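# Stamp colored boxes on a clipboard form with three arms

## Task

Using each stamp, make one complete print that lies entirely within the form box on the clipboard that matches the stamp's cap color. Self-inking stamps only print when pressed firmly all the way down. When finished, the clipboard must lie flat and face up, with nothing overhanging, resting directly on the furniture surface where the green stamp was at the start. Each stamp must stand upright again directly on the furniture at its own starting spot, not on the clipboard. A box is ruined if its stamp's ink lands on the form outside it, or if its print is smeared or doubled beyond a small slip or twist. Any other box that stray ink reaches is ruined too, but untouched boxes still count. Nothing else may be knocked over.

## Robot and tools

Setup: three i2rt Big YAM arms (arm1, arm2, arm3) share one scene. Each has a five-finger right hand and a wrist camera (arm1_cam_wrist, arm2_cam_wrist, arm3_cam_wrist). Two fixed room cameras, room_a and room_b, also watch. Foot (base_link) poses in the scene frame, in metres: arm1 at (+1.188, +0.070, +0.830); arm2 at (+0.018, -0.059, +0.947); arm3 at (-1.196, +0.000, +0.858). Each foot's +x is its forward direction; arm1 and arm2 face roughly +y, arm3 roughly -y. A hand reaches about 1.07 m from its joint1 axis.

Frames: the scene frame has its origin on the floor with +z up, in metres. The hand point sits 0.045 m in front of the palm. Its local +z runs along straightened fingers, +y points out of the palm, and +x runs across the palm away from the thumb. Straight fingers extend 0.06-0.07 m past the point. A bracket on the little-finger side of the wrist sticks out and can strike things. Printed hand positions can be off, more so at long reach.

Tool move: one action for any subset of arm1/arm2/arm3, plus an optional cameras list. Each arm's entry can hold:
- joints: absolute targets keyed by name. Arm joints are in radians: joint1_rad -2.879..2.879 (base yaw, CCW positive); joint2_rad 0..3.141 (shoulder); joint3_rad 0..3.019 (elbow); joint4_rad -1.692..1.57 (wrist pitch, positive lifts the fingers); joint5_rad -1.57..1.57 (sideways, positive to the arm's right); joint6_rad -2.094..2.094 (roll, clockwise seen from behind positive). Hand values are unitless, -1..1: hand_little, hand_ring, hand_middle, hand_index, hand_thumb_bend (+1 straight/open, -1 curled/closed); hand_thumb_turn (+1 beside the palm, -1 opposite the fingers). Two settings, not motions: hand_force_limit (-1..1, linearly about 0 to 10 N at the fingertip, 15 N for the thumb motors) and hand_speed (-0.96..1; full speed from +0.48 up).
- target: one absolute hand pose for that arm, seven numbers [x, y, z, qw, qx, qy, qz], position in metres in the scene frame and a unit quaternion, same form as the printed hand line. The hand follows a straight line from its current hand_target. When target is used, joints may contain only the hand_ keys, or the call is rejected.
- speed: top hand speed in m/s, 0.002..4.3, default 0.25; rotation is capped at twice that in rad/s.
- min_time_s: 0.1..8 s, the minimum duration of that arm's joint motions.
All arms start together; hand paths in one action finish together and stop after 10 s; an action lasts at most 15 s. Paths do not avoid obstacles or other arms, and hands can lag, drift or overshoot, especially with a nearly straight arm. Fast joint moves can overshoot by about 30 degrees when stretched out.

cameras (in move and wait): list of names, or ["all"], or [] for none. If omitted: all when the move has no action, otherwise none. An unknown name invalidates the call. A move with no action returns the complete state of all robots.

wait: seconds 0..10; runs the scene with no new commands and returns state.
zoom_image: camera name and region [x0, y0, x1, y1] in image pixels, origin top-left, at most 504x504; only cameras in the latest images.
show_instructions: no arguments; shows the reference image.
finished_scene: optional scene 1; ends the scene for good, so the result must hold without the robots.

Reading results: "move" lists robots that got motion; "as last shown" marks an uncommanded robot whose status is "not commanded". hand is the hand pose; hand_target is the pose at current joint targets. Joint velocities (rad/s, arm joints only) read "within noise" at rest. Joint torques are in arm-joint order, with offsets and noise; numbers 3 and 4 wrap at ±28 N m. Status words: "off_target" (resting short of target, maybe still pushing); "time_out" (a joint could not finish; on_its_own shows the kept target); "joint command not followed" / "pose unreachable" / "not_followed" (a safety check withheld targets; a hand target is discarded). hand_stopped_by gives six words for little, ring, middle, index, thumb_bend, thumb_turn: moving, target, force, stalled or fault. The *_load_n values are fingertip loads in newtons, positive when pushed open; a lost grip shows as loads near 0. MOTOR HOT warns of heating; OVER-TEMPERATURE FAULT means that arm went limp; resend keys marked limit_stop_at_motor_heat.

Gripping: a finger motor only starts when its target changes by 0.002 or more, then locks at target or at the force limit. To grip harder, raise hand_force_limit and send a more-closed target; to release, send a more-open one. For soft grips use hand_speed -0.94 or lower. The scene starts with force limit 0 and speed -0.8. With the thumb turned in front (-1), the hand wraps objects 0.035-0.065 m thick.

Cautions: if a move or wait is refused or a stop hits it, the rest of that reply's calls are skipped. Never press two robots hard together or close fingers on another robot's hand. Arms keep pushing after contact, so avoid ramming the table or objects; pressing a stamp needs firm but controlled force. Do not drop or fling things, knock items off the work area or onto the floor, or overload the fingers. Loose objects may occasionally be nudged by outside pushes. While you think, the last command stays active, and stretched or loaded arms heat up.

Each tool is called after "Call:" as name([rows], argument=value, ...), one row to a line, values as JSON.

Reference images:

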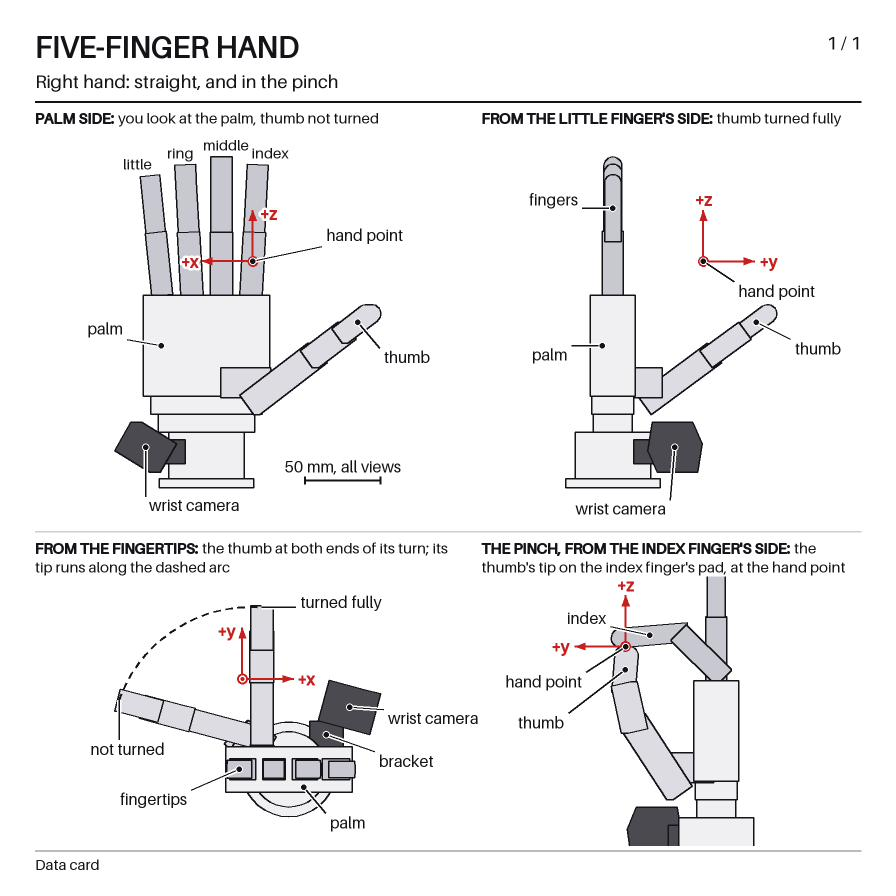

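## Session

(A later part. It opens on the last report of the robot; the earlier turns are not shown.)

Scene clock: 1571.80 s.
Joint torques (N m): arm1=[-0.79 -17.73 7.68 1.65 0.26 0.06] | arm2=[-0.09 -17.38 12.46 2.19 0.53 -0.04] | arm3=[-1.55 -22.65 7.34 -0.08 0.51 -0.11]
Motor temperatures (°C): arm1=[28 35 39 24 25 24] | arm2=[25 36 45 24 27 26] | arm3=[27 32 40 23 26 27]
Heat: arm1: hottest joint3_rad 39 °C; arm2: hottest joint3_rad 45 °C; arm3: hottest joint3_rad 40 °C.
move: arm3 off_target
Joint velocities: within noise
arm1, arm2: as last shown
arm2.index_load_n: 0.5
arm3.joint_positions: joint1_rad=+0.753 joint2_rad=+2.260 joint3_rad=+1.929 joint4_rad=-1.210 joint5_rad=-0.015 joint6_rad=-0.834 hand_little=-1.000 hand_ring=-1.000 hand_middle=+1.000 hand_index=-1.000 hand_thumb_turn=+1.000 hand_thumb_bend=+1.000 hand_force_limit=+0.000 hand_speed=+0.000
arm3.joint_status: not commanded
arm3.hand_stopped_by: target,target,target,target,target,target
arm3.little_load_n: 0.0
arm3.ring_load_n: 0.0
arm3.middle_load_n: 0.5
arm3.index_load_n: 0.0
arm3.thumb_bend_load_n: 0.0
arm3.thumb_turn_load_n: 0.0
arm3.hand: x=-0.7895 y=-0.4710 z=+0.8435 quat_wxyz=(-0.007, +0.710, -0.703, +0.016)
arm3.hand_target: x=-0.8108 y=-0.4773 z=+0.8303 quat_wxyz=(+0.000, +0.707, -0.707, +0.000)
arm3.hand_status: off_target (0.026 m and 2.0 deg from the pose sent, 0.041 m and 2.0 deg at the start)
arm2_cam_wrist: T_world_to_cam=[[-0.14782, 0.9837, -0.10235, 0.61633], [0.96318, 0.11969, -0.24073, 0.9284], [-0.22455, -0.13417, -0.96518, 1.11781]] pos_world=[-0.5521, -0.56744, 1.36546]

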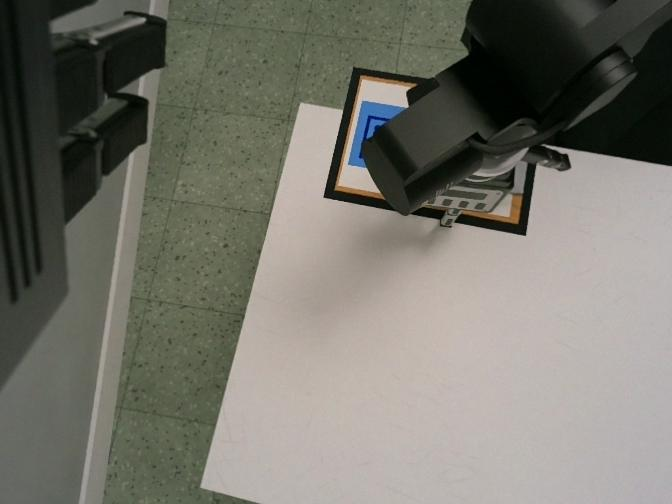

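Call:
move(arm3={"target": [-0.785, -0.465, 0.90, 0, -0.7071, 0.7071, 0], "speed": 0.12})

Call:
move(arm3={"target": [-0.96, -0.47, 1.00, 0.5, -0.5, 0.5, -0.5], "speed": 0.3, "joints": {"hand_index": 1, "hand_ring": 1, "hand_little": 1, "hand_thumb_turn": -1, "hand_speed": 0}}, cameras=["arm2_cam_wrist", "arm3_cam_wrist", "room_a"])

Scene clock: 1576.20 s.
Joint torques (N m): arm1=[-0.56 -18.2 7.83 1.66 0.24 0.04] | arm2=[0.15 -16.67 12.46 2.03 0.51 -0.08] | arm3=[1.44 -24.7 12.27 -0.43 0.04 0.12]
Motor temperatures (°C): arm1=[28 35 39 24 25 24] | arm2=[25 36 45 24 27 26] | arm3=[27 33 40 23 26 27]
Heat: arm1: hottest joint3_rad 39 °C; arm2: hottest joint3_rad 45 °C; arm3: hottest joint3_rad 40 °C.
move: arm3 off_target
Joint velocities: within noise
arm1, arm2: as last shown
arm2.index_load_n: 0.0
arm3.joint_positions: joint1_rad=+0.757 joint2_rad=+2.245 joint3_rad=+1.997 joint4_rad=-1.361 joint5_rad=-0.003 joint6_rad=-0.824 hand_little=-1.000 hand_ring=-1.000 hand_middle=+1.000 hand_index=-1.000 hand_thumb_turn=+1.000 hand_thumb_bend=+1.000 hand_force_limit=+0.000 hand_speed=+0.000
arm3.joint_status: not commanded
arm3.hand_stopped_by: target,target,target,target,target,target
arm3.little_load_n: 0.0
arm3.ring_load_n: 0.0
arm3.middle_load_n: 0.5
arm3.index_load_n: 0.0
arm3.thumb_bend_load_n: 0.0
arm3.thumb_turn_load_n: 0.0
arm3.hand: x=-0.7980 y=-0.4608 z=+0.8824 quat_wxyz=(-0.002, +0.708, -0.706, -0.019)
arm3.hand_target: x=-0.7855 y=-0.4646 z=+0.9002 quat_wxyz=(+0.000, +0.707, -0.707, +0.000)
arm3.hand_status: off_target (0.022 m and 2.2 deg from the pose sent, 0.057 m and 2.0 deg at the start)
pictures: none

Scene clock: 1583.97 s.
Joint torques (N m): arm1=[-0.85 -18.08 7.71 1.83 0.21 0.08] | arm2=[0.44 -17.2 12.33 2.13 0.49 -0.04] | arm3=[-0.26 -13.57 7.53 1.14 -0.02 0.11]
Motor temperatures (°C): arm1=[28 35 39 24 25 24] | arm2=[25 37 46 24 27 26] | arm3=[27 32 39 23 26 27]
Heat: arm1: hottest joint3_rad 39 °C; arm2: hottest joint3_rad 46 °C; arm3: hottest joint3_rad 39 °C.
move: arm3 moving
Joint velocities: arm1=[within noise] | arm2=[within noise] | arm3=[-0.005 0.005 -0.027 0.046 -0.066 0.066]
arm1, arm2: as last shown
arm3.joint_positions: joint1_rad=+0.101 joint2_rad=+1.761 joint3_rad=+0.964 joint4_rad=+0.755 joint5_rad=-1.489 joint6_rad=-0.069 hand_little=+1.000 hand_ring=+1.000 hand_middle=+1.000 hand_index=+1.000 hand_thumb_turn=-1.000 hand_thumb_bend=+1.000 hand_force_limit=+0.000 hand_speed=+0.000
arm3.joint_status: all done
arm3.hand_stopped_by: target,target,target,target,target,target
arm3.little_load_n: -0.5
arm3.ring_load_n: 0.0
arm3.middle_load_n: 0.0
arm3.index_load_n: 0.0
arm3.thumb_bend_load_n: 0.0
arm3.thumb_turn_load_n: 0.5
arm3.hand: x=-0.9550 y=-0.4674 z=+1.0094 quat_wxyz=(-0.496, +0.511, -0.491, +0.503)
arm3.hand_target: x=-0.9599 y=-0.4697 z=+1.0001 quat_wxyz=(-0.499, +0.501, -0.501, +0.499)
arm3.hand_status: moving (0.011 m and 1.7 deg from the pose sent, 0.200 m and 91.4 deg at the start)
arm2_cam_wrist: T_world_to_cam=[[-0.14782, 0.9837, -0.10235, 0.61633], [0.96318, 0.11969, -0.24073, 0.9284], [-0.22455, -0.13417, -0.96518, 1.11781]] pos_world=[-0.5521, -0.56744, 1.36546]
arm3_cam_wrist: T_world_to_cam=[[-0.01725, -0.3519, -0.93588, 0.7563], [-0.53497, 0.79401, -0.2887, 0.15163], [0.84469, 0.49569, -0.20195, 1.35469]] pos_world=[-1.05013, -0.52577, 1.02516]

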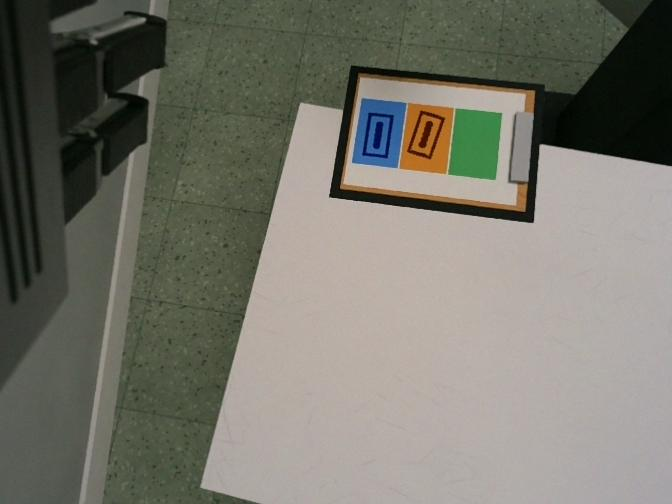

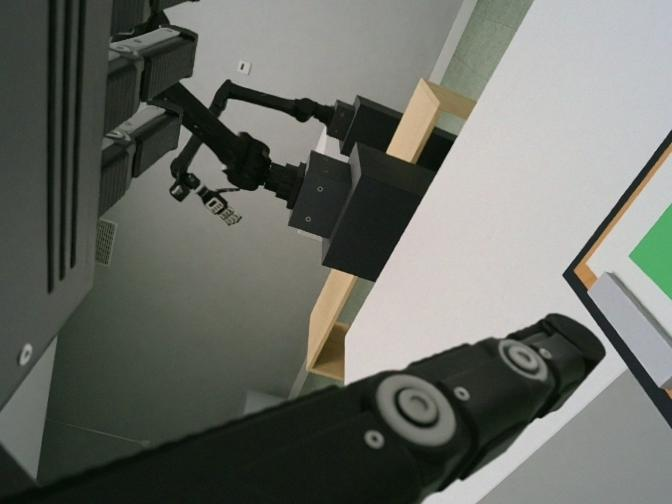

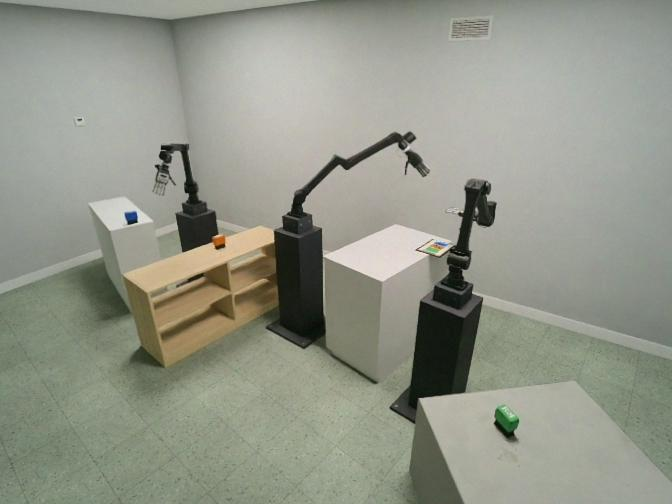

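Call:
move(arm3={"target": [-0.935, -0.508, 0.85, 0.5064, -0.5244, 0.4924, -0.4755], "speed": 0.15})

Call:
move(arm3={"target": [-0.935, -0.508, 0.775, 0.5064, -0.5244, 0.4924, -0.4755], "speed": 0.1}, cameras=["arm2_cam_wrist", "arm3_cam_wrist"])

Scene clock: 1590.97 s.
Joint torques (N m): arm1=[-1.03 -17.96 7.72 1.63 0.23 0.08] | arm2=[0.5 -17.2 12.44 2.15 0.51 -0.05] | arm3=[1.49 -19.84 8.29 0.46 -0.44 -0.14]
Motor temperatures (°C): arm1=[28 35 39 24 25 24] | arm2=[25 37 46 24 27 26] | arm3=[27 32 39 24 26 27]
Heat: arm1: hottest joint3_rad 39 °C; arm2: hottest joint3_rad 46 °C; arm3: hottest joint3_rad 39 °C.
move: arm3 off_target
Joint velocities: within noise
arm1, arm2: as last shown
arm2.middle_load_n: -0.5
arm3.joint_positions: joint1_rad=+0.124 joint2_rad=+2.150 joint3_rad=+1.109 joint4_rad=+0.555 joint5_rad=-1.497 joint6_rad=-0.440 hand_little=+1.000 hand_ring=+1.000 hand_middle=+1.000 hand_index=+1.000 hand_thumb_turn=-1.000 hand_thumb_bend=+1.000 hand_force_limit=+0.000 hand_speed=+0.000
arm3.joint_status: not commanded
arm3.hand_stopped_by: target,target,target,target,target,target
arm3.little_load_n: 0.0
arm3.ring_load_n: 0.0
arm3.middle_load_n: 0.0
arm3.index_load_n: 0.0
arm3.thumb_bend_load_n: 0.0
arm3.thumb_turn_load_n: 0.0
arm3.hand: x=-0.9420 y=-0.4976 z=+0.8386 quat_wxyz=(-0.515, +0.511, -0.506, +0.467)
arm3.hand_target: x=-0.9351 y=-0.5077 z=+0.8502 quat_wxyz=(-0.507, +0.524, -0.492, +0.476)
arm3.hand_status: off_target (0.017 m and 2.6 deg from the pose sent, 0.166 m and 3.7 deg at the start)
pictures: none

Scene clock: 1592.53 s.
Joint torques (N m): arm1=[-0.44 -18.14 7.69 1.57 0.22 0.06] | arm2=[0.32 -16.85 12.56 2.18 0.5 -0.1] | arm3=[1.49 -17.9 7.28 1.11 -0.45 -0.09]
Motor temperatures (°C): arm1=[28 35 39 24 25 24] | arm2=[25 37 46 24 27 26] | arm3=[27 32 39 24 26 27]
Heat: arm1: hottest joint3_rad 39 °C; arm2: hottest joint3_rad 46 °C; arm3: hottest joint3_rad 39 °C.
move: arm3 done
Joint velocities: within noise
arm1.joint_positions: joint1_rad=+0.733 joint2_rad=+1.666 joint3_rad=+1.869 joint4_rad=-1.366 joint5_rad=+0.359 joint6_rad=-0.626 hand_little=+1.000 hand_ring=+1.000 hand_middle=+1.000 hand_index=+1.000 hand_thumb_turn=+1.000 hand_thumb_bend=+1.000 hand_force_limit=+0.000 hand_speed=-0.300
arm1.joint_status: not commanded
arm1.hand_stopped_by: target,target,target,target,target,target
arm1.little_load_n: 0.0
arm1.ring_load_n: 0.0
arm1.middle_load_n: 0.0
arm1.index_load_n: 0.0
arm1.thumb_bend_load_n: -0.5
arm1.thumb_turn_load_n: 0.0
arm1.hand: x=+0.8474 y=+0.4976 z=+1.1448 quat_wxyz=(-0.210, +0.748, +0.608, +0.163)
arm1.hand_target: x=+0.8500 y=+0.4999 z=+1.1500 quat_wxyz=(-0.219, +0.746, +0.607, +0.163)
arm1.hand_status: not commanded
arm2.joint_positions: joint1_rad=+2.377 joint2_rad=+2.371 joint3_rad=+2.876 joint4_rad=-1.335 joint5_rad=+0.380 joint6_rad=-0.757 hand_little=+1.000 hand_ring=+1.000 hand_middle=+1.000 hand_index=+1.000 hand_thumb_turn=+1.000 hand_thumb_bend=+1.000 hand_force_limit=+0.800 hand_speed=+0.200
arm2.joint_status: not commanded
arm2.hand_stopped_by: target,target,target,target,target,target
arm2.little_load_n: 0.0
arm2.ring_load_n: 0.5
arm2.middle_load_n: 0.0
arm2.index_load_n: 0.0
arm2.thumb_bend_load_n: 0.0
arm2.thumb_turn_load_n: 0.0
arm2.hand: x=-0.5779 y=-0.5881 z=+1.2575 quat_wxyz=(-0.373, +0.057, +0.915, -0.145)
arm2.hand_target: x=-0.5780 y=-0.5981 z=+1.2794 quat_wxyz=(-0.392, +0.054, +0.903, -0.167)
arm2.hand_status: not commanded
arm3.joint_positions: joint1_rad=+0.125 joint2_rad=+2.288 joint3_rad=+1.157 joint4_rad=+0.615 joint5_rad=-1.497 joint6_rad=-0.491 hand_little=+1.000 hand_ring=+1.000 hand_middle=+1.000 hand_index=+1.000 hand_thumb_turn=-1.000 hand_thumb_bend=+1.000 hand_force_limit=+0.000 hand_speed=+0.000
arm3.joint_status: not commanded
arm3.hand_stopped_by: target,target,target,target,target,target
arm3.little_load_n: 0.0
arm3.ring_load_n: 0.0
arm3.middle_load_n: 0.0
arm3.index_load_n: 0.0
arm3.thumb_bend_load_n: 0.0
arm3.thumb_turn_load_n: 0.0
arm3.hand: x=-0.9414 y=-0.5029 z=+0.7804 quat_wxyz=(-0.510, +0.517, -0.501, +0.471)
arm3.hand_target: x=-0.9351 y=-0.5079 z=+0.7752 quat_wxyz=(-0.506, +0.525, -0.493, +0.475)
arm3.hand_status: done (0.010 m and 1.5 deg from the pose sent, 0.065 m and 2.6 deg at the start)
arm2_cam_wrist: T_world_to_cam=[[-0.14782, 0.9837, -0.10235, 0.61633], [0.96318, 0.11969, -0.24073, 0.9284], [-0.22455, -0.13417, -0.96518, 1.11781]] pos_world=[-0.5521, -0.56744, 1.36546]
arm3_cam_wrist: T_world_to_cam=[[-0.03675, -0.30604, -0.95131, 0.54648], [-0.5753, 0.78486, -0.23026, 0.03276], [0.81711, 0.53883, -0.20491, 1.3127]] pos_world=[-1.03369, -0.56579, 0.79641]

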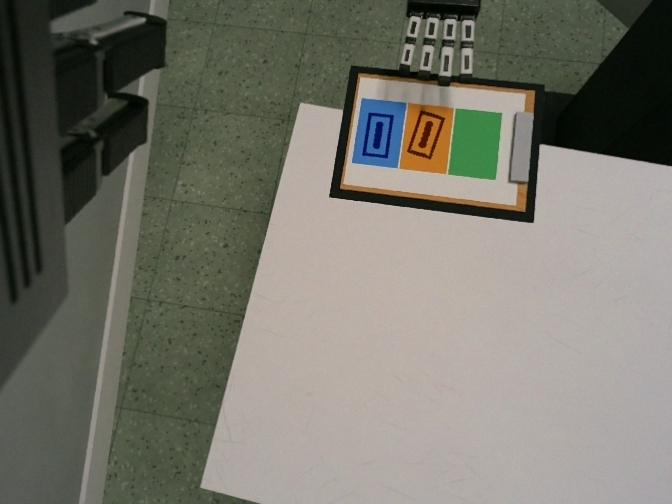

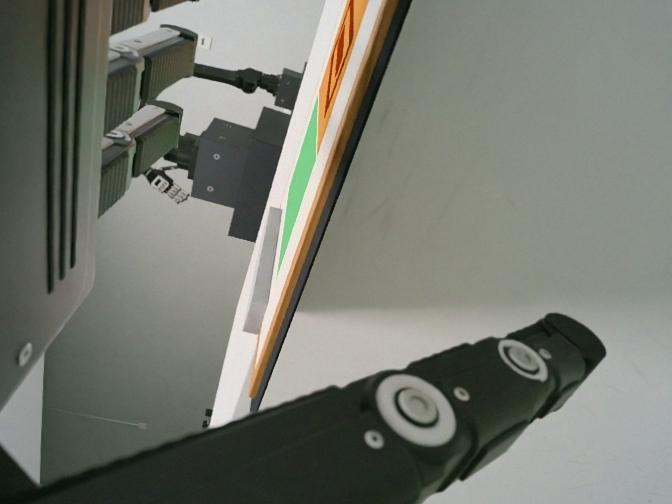

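Call:
move(arm3={"target": [-0.930, -0.510, 0.745, 0.5064, -0.5244, 0.4924, -0.4755], "speed": 0.08})

Call:
move(arm3={"target": [-0.925, -0.512, 0.733, 0.5064, -0.5244, 0.4924, -0.4755], "speed": 0.04}, cameras=["arm2_cam_wrist", "arm3_cam_wrist"])

Scene clock: 1595.93 s.
Joint torques (N m): arm1=[-0.97 -18.14 7.64 1.69 0.24 0.06] | arm2=[-0.03 -17.08 12.42 2.19 0.51 -0.06] | arm3=[1.44 -18.14 6.87 1.1 -0.38 0.11]
Motor temperatures (°C): arm1=[28 35 39 24 25 24] | arm2=[25 37 46 24 27 26] | arm3=[27 32 39 24 26 27]
Heat: arm1: hottest joint3_rad 39 °C; arm2: hottest joint3_rad 46 °C; arm3: hottest joint3_rad 39 °C.
move: arm3 done
Joint velocities: within noise
arm1, arm2: as last shown
arm1.thumb_bend_load_n: 0.0
arm2.ring_load_n: -0.5
arm3.joint_positions: joint1_rad=+0.134 joint2_rad=+2.364 joint3_rad=+1.192 joint4_rad=+0.685 joint5_rad=-1.491 joint6_rad=-0.488 hand_little=+1.000 hand_ring=+1.000 hand_middle=+1.000 hand_index=+1.000 hand_thumb_turn=-1.000 hand_thumb_bend=+1.000 hand_force_limit=+0.000 hand_speed=+0.000
arm3.joint_status: not commanded
arm3.hand_stopped_by: target,target,target,target,target,target
arm3.little_load_n: 0.0
arm3.ring_load_n: 0.0
arm3.middle_load_n: 0.0
arm3.index_load_n: 0.0
arm3.thumb_bend_load_n: 0.0
arm3.thumb_turn_load_n: 0.0
arm3.hand: x=-0.9359 y=-0.5075 z=+0.7515 quat_wxyz=(-0.504, +0.524, -0.494, +0.477)
arm3.hand_target: x=-0.9302 y=-0.5098 z=+0.7451 quat_wxyz=(-0.506, +0.525, -0.493, +0.475)
arm3.hand_status: done (0.009 m and 0.4 deg from the pose sent, 0.038 m and 1.5 deg at the start)
pictures: none

Scene clock: 1597.73 s.
Joint torques (N m): arm1=[-0.97 -17.67 7.77 1.66 0.22 0.07] | arm2=[0.15 -16.91 12.46 2.07 0.53 -0.1] | arm3=[1.38 -18.08 6.75 1.05 -0.34 0.1]
Motor temperatures (°C): arm1=[28 35 39 24 25 24] | arm2=[25 37 46 24 27 26] | arm3=[27 32 39 24 26 27]
Heat: arm1: hottest joint3_rad 39 °C; arm2: hottest joint3_rad 46 °C; arm3: hottest joint3_rad 39 °C.
move: arm3 done
Joint velocities: within noise
arm1, arm2: as last shown
arm2.ring_load_n: 0.0
arm3.joint_positions: joint1_rad=+0.142 joint2_rad=+2.398 joint3_rad=+1.211 joint4_rad=+0.744 joint5_rad=-1.483 joint6_rad=-0.447 hand_little=+1.000 hand_ring=+1.000 hand_middle=+1.000 hand_index=+1.000 hand_thumb_turn=-1.000 hand_thumb_bend=+1.000 hand_force_limit=+0.000 hand_speed=+0.000
arm3.joint_status: not commanded
arm3.hand_stopped_by: target,target,target,target,target,target
arm3.little_load_n: 0.0
arm3.ring_load_n: 0.0
arm3.middle_load_n: 0.0
arm3.index_load_n: 0.0
arm3.thumb_bend_load_n: 0.0
arm3.thumb_turn_load_n: 0.0
arm3.hand: x=-0.9308 y=-0.5105 z=+0.7412 quat_wxyz=(-0.503, +0.525, -0.493, +0.478)
arm3.hand_target: x=-0.9252 y=-0.5117 z=+0.7331 quat_wxyz=(-0.506, +0.525, -0.493, +0.475)
arm3.hand_status: done (0.010 m and 0.5 deg from the pose sent, 0.022 m and 0.4 deg at the start)
arm2_cam_wrist: T_world_to_cam=[[-0.14782, 0.9837, -0.10235, 0.61633], [0.96318, 0.11969, -0.24073, 0.9284], [-0.22455, -0.13417, -0.96518, 1.11781]] pos_world=[-0.5521, -0.56744, 1.36546]
arm3_cam_wrist: T_world_to_cam=[[-0.03526, -0.33393, -0.94194, 0.48742], [-0.57816, 0.7756, -0.25332, 0.04543], [0.81516, 0.53566, -0.22041, 1.30802]] pos_world=[-1.0228, -0.57312, 0.75893]

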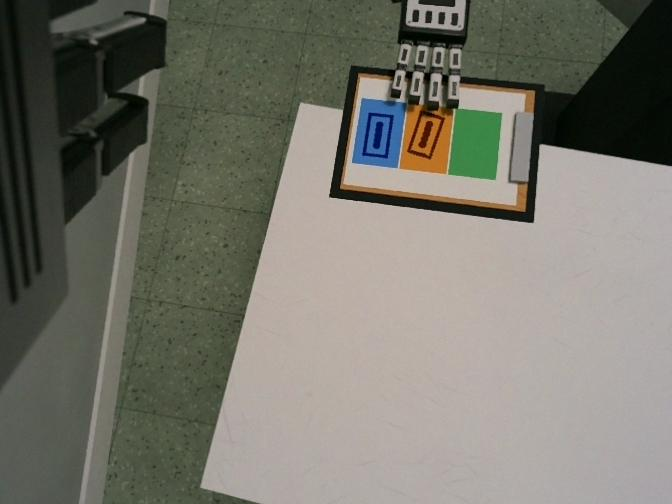

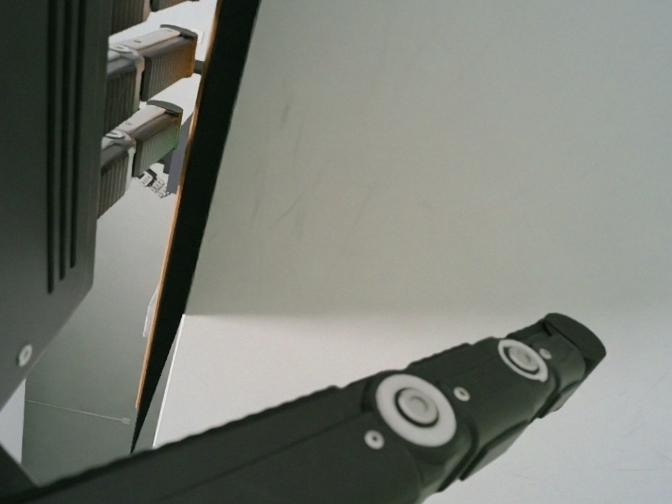

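Call:
move(arm3={"target": [-0.915, -0.513, 0.723, 0.5064, -0.5244, 0.4924, -0.4755], "speed": 0.04, "joints": {"hand_thumb_bend": -0.2}})

Call:
move(arm3={"target": [-0.895, -0.515, 0.727, 0.5064, -0.5244, 0.4924, -0.4755], "speed": 0.04, "joints": {"hand_thumb_bend": -0.4}}, cameras=["arm2_cam_wrist", "arm3_cam_wrist"])

Scene clock: 1600.43 s.
Joint torques (N m): arm1=[-0.91 -18.32 7.72 1.78 0.25 0.08] | arm2=[-0.21 -17.32 12.59 1.99 0.51 -0.07] | arm3=[1.44 -18.26 6.65 1.07 -0.28 0.07]
Motor temperatures (°C): arm1=[28 35 39 24 25 24] | arm2=[25 37 46 24 27 26] | arm3=[27 32 39 24 26 27]
Heat: arm1: hottest joint3_rad 39 °C; arm2: hottest joint3_rad 46 °C; arm3: hottest joint3_rad 39 °C.
move: arm3 done
Joint velocities: within noise
arm1, arm2: as last shown
arm1.index_load_n: -0.5
arm3.joint_positions: joint1_rad=+0.160 joint2_rad=+2.435 joint3_rad=+1.229 joint4_rad=+0.837 joint5_rad=-1.468 joint6_rad=-0.373 hand_little=+1.000 hand_ring=+1.000 hand_middle=+1.000 hand_index=+1.000 hand_thumb_turn=-1.000 hand_thumb_bend=-0.200 hand_force_limit=+0.000 hand_speed=+0.000
arm3.joint_status: all done
arm3.hand_stopped_by: target,target,target,target,target,target
arm3.little_load_n: 0.0
arm3.ring_load_n: 0.0
arm3.middle_load_n: 0.0
arm3.index_load_n: 0.0
arm3.thumb_bend_load_n: 0.0
arm3.thumb_turn_load_n: 0.0
arm3.hand: x=-0.9207 y=-0.5117 z=+0.7315 quat_wxyz=(-0.503, +0.525, -0.493, +0.478)
arm3.hand_target: x=-0.9151 y=-0.5127 z=+0.7232 quat_wxyz=(-0.506, +0.525, -0.493, +0.475)
arm3.hand_status: done (0.010 m and 0.5 deg from the pose sent, 0.024 m and 0.5 deg at the start)
pictures: none

Scene clock: 1602.17 s.
Joint torques (N m): arm1=[-0.73 -17.9 7.71 1.7 0.24 0.06] | arm2=[0.21 -17.67 12.41 2.18 0.48 -0.06] | arm3=[1.14 -18.37 6.8 1.11 -0.22 0.08]
Motor temperatures (°C): arm1=[28 35 39 24 25 24] | arm2=[25 37 47 24 27 26] | arm3=[27 32 39 24 26 27]
Heat: arm1: hottest joint3_rad 39 °C; arm2: hottest joint3_rad 47 °C; arm3: hottest joint3_rad 39 °C.
move: arm3 done
Joint velocities: within noise
arm1, arm2: as last shown
arm1.index_load_n: 0.0
arm3.joint_positions: joint1_rad=+0.197 joint2_rad=+2.445 joint3_rad=+1.242 joint4_rad=+0.923 joint5_rad=-1.434 joint6_rad=-0.281 hand_little=+1.000 hand_ring=+1.000 hand_middle=+1.000 hand_index=+1.000 hand_thumb_turn=-1.000 hand_thumb_bend=-0.400 hand_force_limit=+0.000 hand_speed=+0.000
arm3.joint_status: all done
arm3.hand_stopped_by: target,target,target,target,target,target
arm3.little_load_n: 0.0
arm3.ring_load_n: 0.0
arm3.middle_load_n: 0.0
arm3.index_load_n: 0.0
arm3.thumb_bend_load_n: 0.0
arm3.thumb_turn_load_n: 0.0
arm3.hand: x=-0.8992 y=-0.5127 z=+0.7350 quat_wxyz=(-0.504, +0.525, -0.493, +0.477)
arm3.hand_target: x=-0.8951 y=-0.5146 z=+0.7270 quat_wxyz=(-0.506, +0.525, -0.493, +0.475)
arm3.hand_status: done (0.009 m and 0.3 deg from the pose sent, 0.026 m and 0.5 deg at the start)
arm2_cam_wrist: T_world_to_cam=[[-0.14782, 0.9837, -0.10235, 0.61633], [0.96318, 0.11969, -0.24073, 0.9284], [-0.22455, -0.13417, -0.96518, 1.11781]] pos_world=[-0.5521, -0.56744, 1.36546]
arm3_cam_wrist: T_world_to_cam=[[-0.0344, -0.33274, -0.94239, 0.48371], [-0.58034, 0.77433, -0.25222, 0.06052], [0.81364, 0.53824, -0.21974, 1.2816]] pos_world=[-0.99101, -0.57572, 0.75273]

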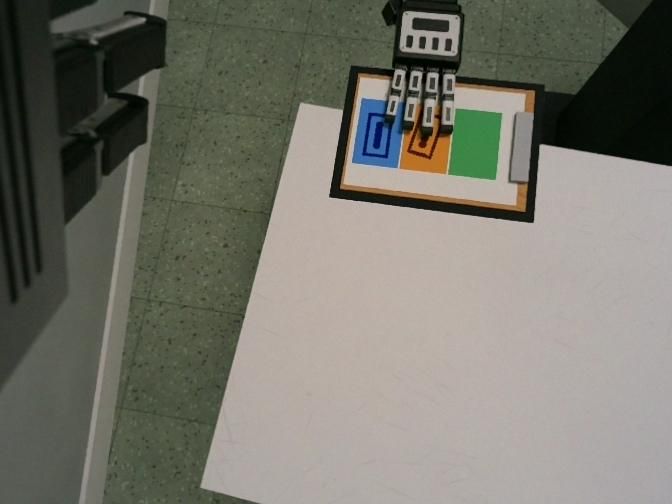

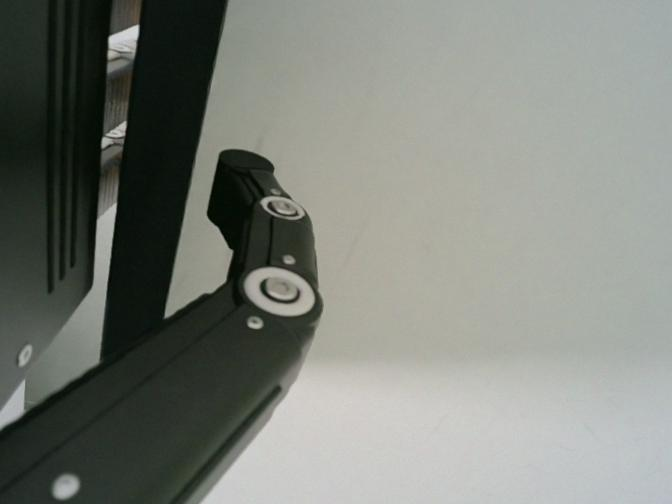

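Call:
move(arm3={"target": [-0.880, -0.516, 0.727, 0.5064, -0.5244, 0.4924, -0.4755], "speed": 0.04}, cameras=["arm2_cam_wrist"])

Call:
zoom_image(camera="arm2_cam_wrist", region=[320, 0, 560, 240])

Scene clock: 1604.37 s.
Joint torques (N m): arm1=[-0.85 -18.37 7.77 1.87 0.24 0.06] | arm2=[0.26 -17.08 12.52 2.11 0.5 -0.08] | arm3=[1.26 -18.43 6.82 1.22 -0.17 0.11]
Motor temperatures (°C): arm1=[28 35 39 24 25 24] | arm2=[25 37 47 24 27 26] | arm3=[27 32 39 24 26 27]
Heat: arm1: hottest joint3_rad 39 °C; arm2: hottest joint3_rad 47 °C; arm3: hottest joint3_rad 39 °C.
move: arm3 done
Joint velocities: within noise
arm1, arm2: as last shown
arm3.joint_positions: joint1_rad=+0.221 joint2_rad=+2.455 joint3_rad=+1.257 joint4_rad=+0.963 joint5_rad=-1.410 joint6_rad=-0.236 hand_little=+1.000 hand_ring=+1.000 hand_middle=+1.000 hand_index=+1.000 hand_thumb_turn=-1.000 hand_thumb_bend=-0.400 hand_force_limit=+0.000 hand_speed=+0.000
arm3.joint_status: not commanded
arm3.hand_stopped_by: target,target,target,target,target,target
arm3.little_load_n: 0.0
arm3.ring_load_n: 0.0
arm3.middle_load_n: 0.0
arm3.index_load_n: 0.0
arm3.thumb_bend_load_n: 0.5
arm3.thumb_turn_load_n: 0.0
arm3.hand: x=-0.8849 y=-0.5147 z=+0.7356 quat_wxyz=(-0.504, +0.525, -0.493, +0.477)
arm3.hand_target: x=-0.8801 y=-0.5156 z=+0.7270 quat_wxyz=(-0.506, +0.525, -0.493, +0.475)
arm3.hand_status: done (0.010 m and 0.4 deg from the pose sent, 0.021 m and 0.4 deg at the start)
arm2_cam_wrist: T_world_to_cam=[[-0.14782, 0.9837, -0.10235, 0.61633], [0.96318, 0.11969, -0.24073, 0.9284], [-0.22455, -0.13417, -0.96518, 1.11781]] pos_world=[-0.5521, -0.56744, 1.36546]

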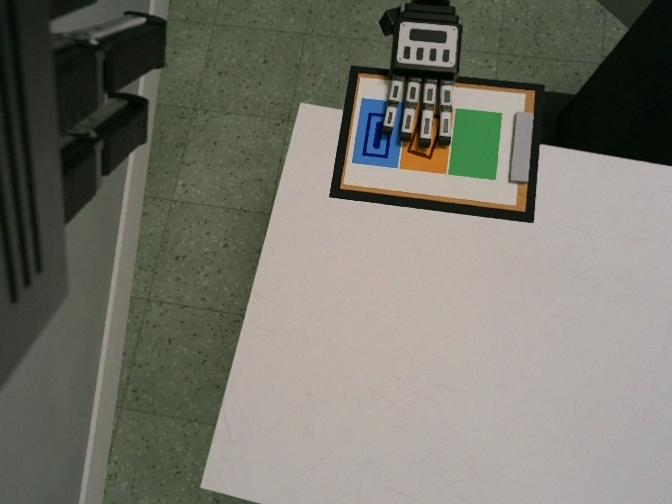

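Scaled by 2.100 from the camera's image (finer frame: 960x720).

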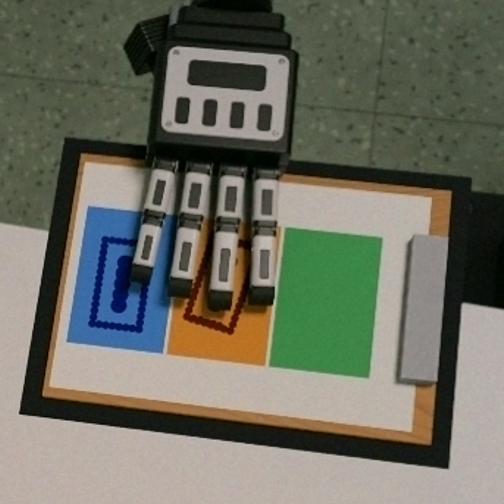

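Call:
move(arm3={"target": [-0.870, -0.516, 0.722, 0.5064, -0.5244, 0.4924, -0.4755], "speed": 0.04}, cameras=["arm2_cam_wrist", "arm3_cam_wrist"])

Call:
zoom_image(camera="arm2_cam_wrist", region=[320, 0, 560, 240])

Scene clock: 1606.70 s.
Joint torques (N m): arm1=[-0.73 -18.14 7.71 1.69 0.24 0.06] | arm2=[-0.03 -17.26 12.44 2.13 0.49 -0.05] | arm3=[1.55 -18.32 6.78 1.18 -0.11 0.08]
Motor temperatures (°C): arm1=[28 35 39 24 25 24] | arm2=[25 37 47 24 27 26] | arm3=[27 32 39 24 26 27]
Heat: arm1: hottest joint3_rad 39 °C; arm2: hottest joint3_rad 47 °C; arm3: hottest joint3_rad 39 °C.
move: arm3 off_target
Joint velocities: within noise
arm1, arm2: as last shown
arm3.joint_positions: joint1_rad=+0.235 joint2_rad=+2.469 joint3_rad=+1.272 joint4_rad=+0.990 joint5_rad=-1.394 joint6_rad=-0.212 hand_little=+1.000 hand_ring=+1.000 hand_middle=+1.000 hand_index=+1.000 hand_thumb_turn=-1.000 hand_thumb_bend=-0.400 hand_force_limit=+0.000 hand_speed=+0.000
arm3.joint_status: not commanded
arm3.hand_stopped_by: target,target,target,target,target,target
arm3.little_load_n: 0.0
arm3.ring_load_n: 0.0
arm3.middle_load_n: 0.0
arm3.index_load_n: 0.0
arm3.thumb_bend_load_n: 0.0
arm3.thumb_turn_load_n: 0.0
arm3.hand: x=-0.8765 y=-0.5171 z=+0.7330 quat_wxyz=(-0.502, +0.525, -0.493, +0.479)
arm3.hand_target: x=-0.8702 y=-0.5157 z=+0.7222 quat_wxyz=(-0.506, +0.525, -0.493, +0.475)
arm3.hand_status: off_target (0.013 m and 0.6 deg from the pose sent, 0.020 m and 0.4 deg at the start)
arm2_cam_wrist: T_world_to_cam=[[-0.14782, 0.9837, -0.10235, 0.61633], [0.96318, 0.11969, -0.24073, 0.9284], [-0.22455, -0.13417, -0.96518, 1.11781]] pos_world=[-0.5521, -0.56744, 1.36546]
arm3_cam_wrist: T_world_to_cam=[[-0.03446, -0.33605, -0.94121, 0.47852], [-0.57654, 0.77595, -0.25594, 0.08349], [0.81634, 0.53383, -0.22049, 1.26567]] pos_world=[-0.96859, -0.57963, 0.75082]

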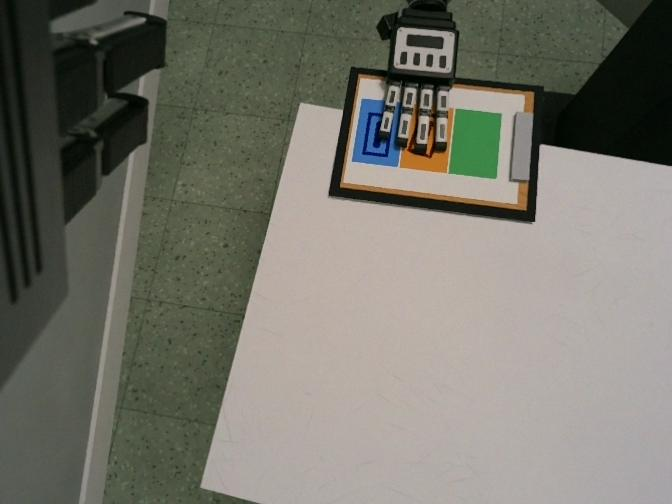

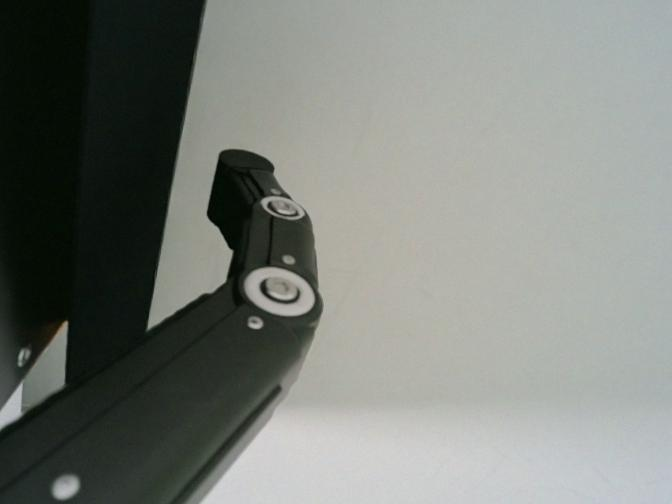

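Scaled by 2.100 from the camera's image (finer frame: 960x720).

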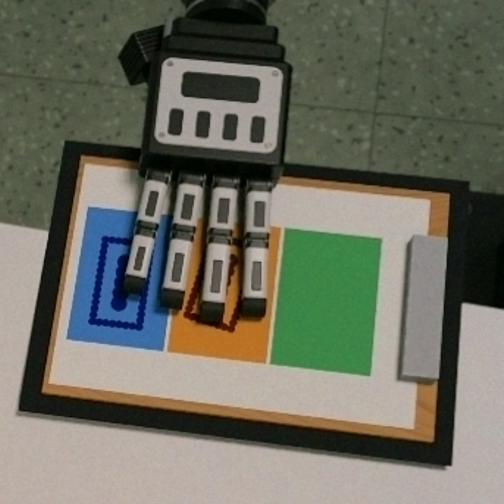

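Call:
move(arm3={"target": [-0.915, -0.514, 0.750, 0.5064, -0.5244, 0.4924, -0.4755], "speed": 0.06, "joints": {"hand_thumb_bend": -0.1}}, cameras=["arm2_cam_wrist", "arm3_cam_wrist"])

Call:
zoom_image(camera="arm2_cam_wrist", region=[320, 0, 560, 240])

Scene clock: 1610.90 s.
Joint torques (N m): arm1=[-0.91 -18.14 7.73 1.83 0.23 0.09] | arm2=[-0.32 -17.26 12.55 2.21 0.5 -0.08] | arm3=[0.15 -22.18 4.48 0.38 -0.43 -0.13]
Motor temperatures (°C): arm1=[28 35 39 24 25 24] | arm2=[25 38 47 24 27 26] | arm3=[27 32 38 24 26 27]
Heat: arm1: hottest joint3_rad 39 °C; arm2: hottest joint3_rad 47 °C; arm3: hottest joint3_rad 38 °C.
move: arm3 done
Joint velocities: within noise
arm1, arm2: as last shown
arm1.thumb_turn_load_n: 0.5
arm2.ring_load_n: -0.5
arm3.joint_positions: joint1_rad=+0.175 joint2_rad=+2.422 joint3_rad=+1.229 joint4_rad=+0.866 joint5_rad=-1.463 joint6_rad=-0.305 hand_little=+1.000 hand_ring=+1.000 hand_middle=+1.000 hand_index=+1.000 hand_thumb_turn=-1.000 hand_thumb_bend=-0.100 hand_force_limit=+0.000 hand_speed=+0.000
arm3.joint_status: all done
arm3.hand_stopped_by: target,target,target,target,target,target
arm3.little_load_n: 0.0
arm3.ring_load_n: 0.0
arm3.middle_load_n: 0.0
arm3.index_load_n: 0.0
arm3.thumb_bend_load_n: 0.0
arm3.thumb_turn_load_n: 0.0
arm3.hand: x=-0.9123 y=-0.5100 z=+0.7417 quat_wxyz=(-0.512, +0.520, -0.497, +0.469)
arm3.hand_target: x=-0.9149 y=-0.5140 z=+0.7500 quat_wxyz=(-0.507, +0.524, -0.492, +0.476)
arm3.hand_status: done (0.010 m and 1.2 deg from the pose sent, 0.042 m and 0.6 deg at the start)
arm2_cam_wrist: T_world_to_cam=[[-0.14782, 0.9837, -0.10235, 0.61633], [0.96318, 0.11969, -0.24073, 0.9284], [-0.22455, -0.13417, -0.96518, 1.11781]] pos_world=[-0.5521, -0.56744, 1.36546]
arm3_cam_wrist: T_world_to_cam=[[-0.0312, -0.30911, -0.95051, 0.51148], [-0.5847, 0.77693, -0.23347, 0.03595], [0.81065, 0.54848, -0.20497, 1.28379]] pos_world=[-1.00372, -0.57396, 0.7577]

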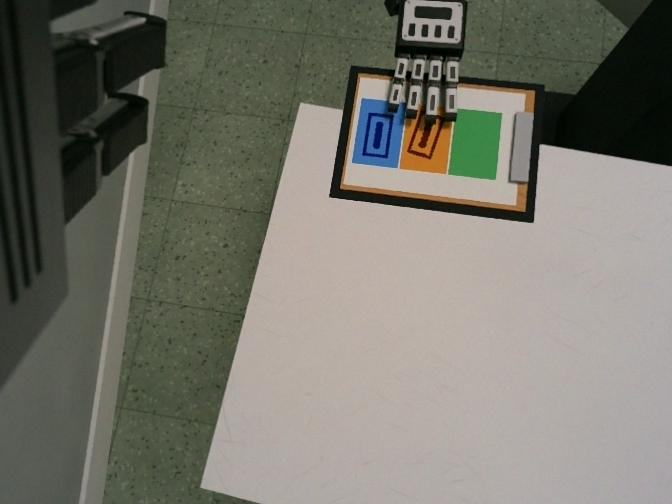

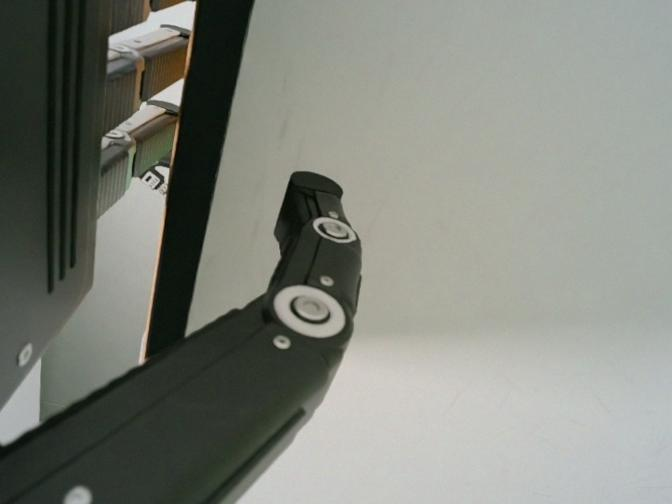

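Scaled by 2.100 from the camera's image (finer frame: 960x720).

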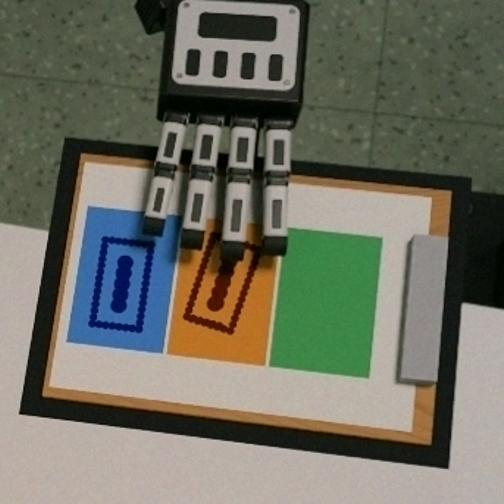

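Call:
move(arm3={"target": [-0.920, -0.514, 0.727, 0.5146, -0.5165, 0.4747, -0.4933], "speed": 0.05, "joints": {"hand_thumb_bend": -0.3}})

Call:
move(arm3={"target": [-0.900, -0.514, 0.727, 0.5146, -0.5165, 0.4747, -0.4933], "speed": 0.04, "joints": {"hand_thumb_bend": -0.4}}, cameras=["arm2_cam_wrist", "arm3_cam_wrist"])

Call:
zoom_image(camera="arm2_cam_wrist", region=[320, 0, 560, 240])

Scene clock: 1618.50 s.
Joint torques (N m): arm1=[-1.2 -18.2 7.76 1.76 0.21 0.07] | arm2=[0.21 -16.91 12.59 2.09 0.49 -0.09] | arm3=[-0.32 -18.49 5.9 1.06 0.12 0.09]
Motor temperatures (°C): arm1=[28 35 39 24 25 24] | arm2=[25 38 47 24 27 26] | arm3=[27 32 38 24 26 27]
Heat: arm1: hottest joint3_rad 39 °C; arm2: hottest joint3_rad 47 °C; arm3: hottest joint3_rad 38 °C.
move: arm3 off_target
Joint velocities: within noise
arm1.joint_positions: joint1_rad=+0.733 joint2_rad=+1.666 joint3_rad=+1.869 joint4_rad=-1.366 joint5_rad=+0.359 joint6_rad=-0.626 hand_little=+1.000 hand_ring=+1.000 hand_middle=+1.000 hand_index=+1.000 hand_thumb_turn=+1.000 hand_thumb_bend=+1.000 hand_force_limit=+0.000 hand_speed=-0.300
arm1.joint_status: not commanded
arm1.hand_stopped_by: target,target,target,target,target,target
arm1.little_load_n: 0.0
arm1.ring_load_n: 0.0
arm1.middle_load_n: 0.0
arm1.index_load_n: 0.0
arm1.thumb_bend_load_n: 0.0
arm1.thumb_turn_load_n: 0.0
arm1.hand: x=+0.8474 y=+0.4976 z=+1.1448 quat_wxyz=(-0.210, +0.748, +0.608, +0.163)
arm1.hand_target: x=+0.8500 y=+0.4999 z=+1.1500 quat_wxyz=(-0.219, +0.746, +0.607, +0.163)
arm1.hand_status: not commanded
arm2.joint_positions: joint1_rad=+2.377 joint2_rad=+2.371 joint3_rad=+2.876 joint4_rad=-1.335 joint5_rad=+0.380 joint6_rad=-0.757 hand_little=+1.000 hand_ring=+1.000 hand_middle=+1.000 hand_index=+1.000 hand_thumb_turn=+1.000 hand_thumb_bend=+1.000 hand_force_limit=+0.800 hand_speed=+0.200
arm2.joint_status: not commanded
arm2.hand_stopped_by: target,target,target,target,target,target
arm2.little_load_n: 0.0
arm2.ring_load_n: 0.0
arm2.middle_load_n: 0.0
arm2.index_load_n: 0.0
arm2.thumb_bend_load_n: 0.0
arm2.thumb_turn_load_n: 0.0
arm2.hand: x=-0.5779 y=-0.5881 z=+1.2575 quat_wxyz=(-0.373, +0.057, +0.915, -0.145)
arm2.hand_target: x=-0.5780 y=-0.5981 z=+1.2794 quat_wxyz=(-0.392, +0.054, +0.903, -0.167)
arm2.hand_status: not commanded
arm3.joint_positions: joint1_rad=+0.166 joint2_rad=+2.536 joint3_rad=+1.269 joint4_rad=+1.413 joint5_rad=-1.486 joint6_rad=+0.118 hand_little=+1.000 hand_ring=+1.000 hand_middle=+1.000 hand_index=+1.000 hand_thumb_turn=-1.000 hand_thumb_bend=-0.300 hand_force_limit=+0.000 hand_speed=+0.000
arm3.joint_status: all done
arm3.hand_stopped_by: target,target,target,target,target,target
arm3.little_load_n: 0.0
arm3.ring_load_n: 0.0
arm3.middle_load_n: 0.0
arm3.index_load_n: 0.0
arm3.thumb_bend_load_n: 0.0
arm3.thumb_turn_load_n: 0.0
arm3.hand: x=-0.9148 y=-0.5094 z=+0.7359 quat_wxyz=(-0.515, +0.522, -0.470, +0.491)
arm3.hand_target: x=-0.9200 y=-0.5137 z=+0.7273 quat_wxyz=(-0.514, +0.517, -0.475, +0.493)
arm3.hand_status: off_target (0.011 m and 0.9 deg from the pose sent, 0.017 m and 3.8 deg at the start)
pictures: none

Scene clock: 1619.70 s.
Joint torques (N m): arm1=[-0.73 -18.14 7.64 1.73 0.21 0.08] | arm2=[0.03 -16.97 12.42 2.17 0.49 -0.1] | arm3=[1.61 -18.43 6.02 0.36 0.15 -0.06]
Motor temperatures (°C): arm1=[28 35 39 24 25 24] | arm2=[25 38 47 24 27 26] | arm3=[27 32 38 24 26 27]
Heat: arm1: hottest joint3_rad 39 °C; arm2: hottest joint3_rad 47 °C; arm3: hottest joint3_rad 38 °C.
move: arm3 off_target
Joint velocities: within noise
arm1, arm2: as last shown
arm2.index_load_n: -0.5
arm3.joint_positions: joint1_rad=+0.182 joint2_rad=+2.536 joint3_rad=+1.278 joint4_rad=+1.407 joint5_rad=-1.452 joint6_rad=+0.118 hand_little=+1.000 hand_ring=+1.000 hand_middle=+1.000 hand_index=+1.000 hand_thumb_turn=-1.000 hand_thumb_bend=-0.400 hand_force_limit=+0.000 hand_speed=+0.000
arm3.joint_status: all done
arm3.hand_stopped_by: target,target,target,target,target,target
arm3.little_load_n: 0.0
arm3.ring_load_n: 0.0
arm3.middle_load_n: 0.0
arm3.index_load_n: 0.0
arm3.thumb_bend_load_n: 0.0
arm3.thumb_turn_load_n: 0.0
arm3.hand: x=-0.9046 y=-0.5142 z=+0.7378 quat_wxyz=(-0.511, +0.517, -0.473, +0.497)
arm3.hand_target: x=-0.9003 y=-0.5137 z=+0.7273 quat_wxyz=(-0.514, +0.516, -0.475, +0.493)
arm3.hand_status: off_target (0.012 m and 0.6 deg from the pose sent, 0.018 m and 0.8 deg at the start)
arm2_cam_wrist: T_world_to_cam=[[-0.14782, 0.9837, -0.10235, 0.61633], [0.96318, 0.11969, -0.24073, 0.9284], [-0.22455, -0.13417, -0.96518, 1.11781]] pos_world=[-0.5521, -0.56744, 1.36546]
arm3_cam_wrist: T_world_to_cam=[[0.01807, -0.35365, -0.9352, 0.51705], [-0.56343, 0.76909, -0.30173, 0.10841], [0.82596, 0.53238, -0.18536, 1.27022]] pos_world=[-0.99742, -0.57675, 0.75171]

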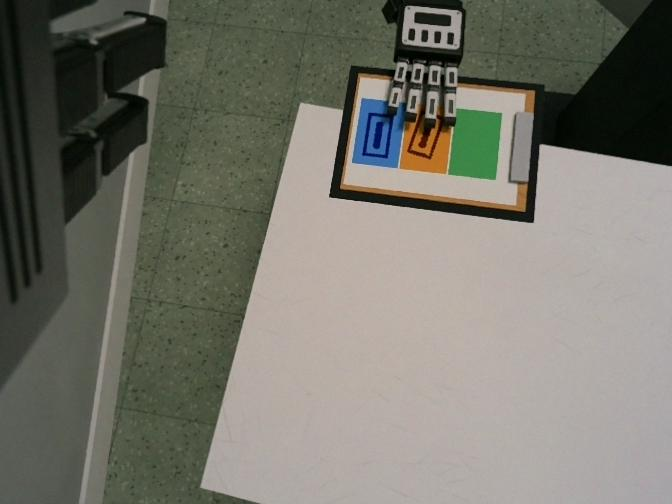

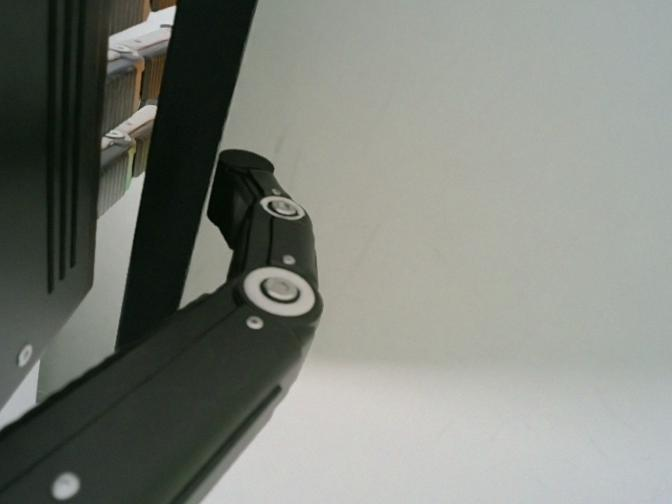

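Scaled by 2.100 from the camera's image (finer frame: 960x720).

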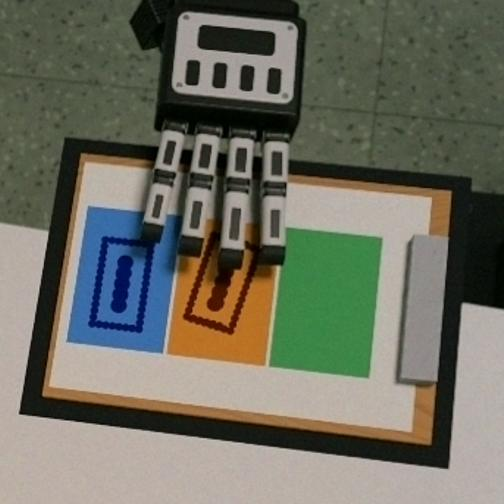

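Call:
move(arm3={"target": [-0.886, -0.516, 0.722, 0.5146, -0.5165, 0.4747, -0.4933], "speed": 0.04}, cameras=["arm2_cam_wrist"])

Call:
zoom_image(camera="arm2_cam_wrist", region=[320, 0, 560, 240])

Scene clock: 1621.37 s.
Joint torques (N m): arm1=[-0.21 -17.96 7.82 1.72 0.22 0.07] | arm2=[0.09 -17.2 12.45 2.26 0.49 -0.07] | arm3=[1.38 -18.55 6.06 0.4 0.15 -0.15]
Motor temperatures (°C): arm1=[28 35 39 24 25 24] | arm2=[25 38 47 24 27 26] | arm3=[27 32 38 24 26 27]
Heat: arm1: hottest joint3_rad 39 °C; arm2: hottest joint3_rad 47 °C; arm3: hottest joint3_rad 38 °C.
move: arm3 off_target
Joint velocities: within noise
arm1, arm2: as last shown
arm2.ring_load_n: -0.5
arm2.index_load_n: 0.0
arm3.joint_positions: joint1_rad=+0.204 joint2_rad=+2.548 joint3_rad=+1.298 joint4_rad=+1.384 joint5_rad=-1.429 joint6_rad=+0.112 hand_little=+1.000 hand_ring=+1.000 hand_middle=+1.000 hand_index=+1.000 hand_thumb_turn=-1.000 hand_thumb_bend=-0.400 hand_force_limit=+0.000 hand_speed=+0.000
arm3.joint_status: not commanded
arm3.hand_stopped_by: target,target,target,target,target,target
arm3.little_load_n: 0.0
arm3.ring_load_n: 0.0
arm3.middle_load_n: 0.0
arm3.index_load_n: 0.0
arm3.thumb_bend_load_n: 0.0
arm3.thumb_turn_load_n: 0.0
arm3.hand: x=-0.8914 y=-0.5164 z=+0.7339 quat_wxyz=(-0.514, +0.514, -0.476, +0.495)
arm3.hand_target: x=-0.8862 y=-0.5155 z=+0.7223 quat_wxyz=(-0.515, +0.516, -0.474, +0.493)
arm3.hand_status: off_target (0.013 m and 0.4 deg from the pose sent, 0.024 m and 0.6 deg at the start)
arm2_cam_wrist: T_world_to_cam=[[-0.14782, 0.9837, -0.10235, 0.61633], [0.96318, 0.11969, -0.24073, 0.9284], [-0.22455, -0.13417, -0.96518, 1.11781]] pos_world=[-0.5521, -0.56744, 1.36546]

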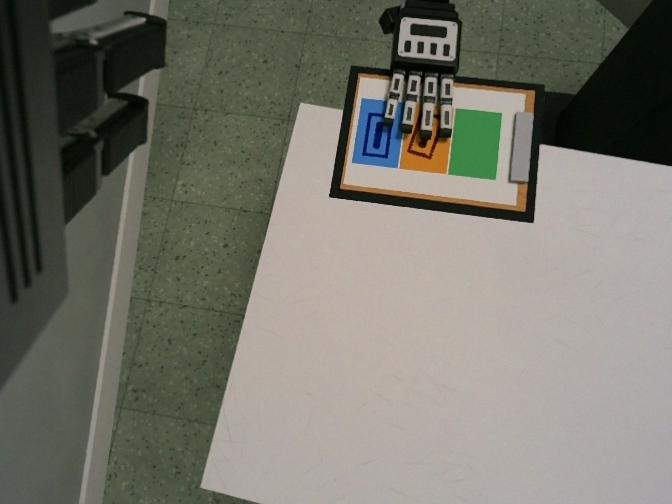

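Scaled by 2.100 from the camera's image (finer frame: 960x720).

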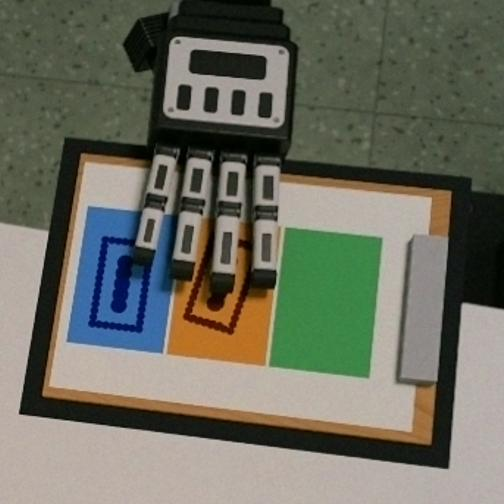

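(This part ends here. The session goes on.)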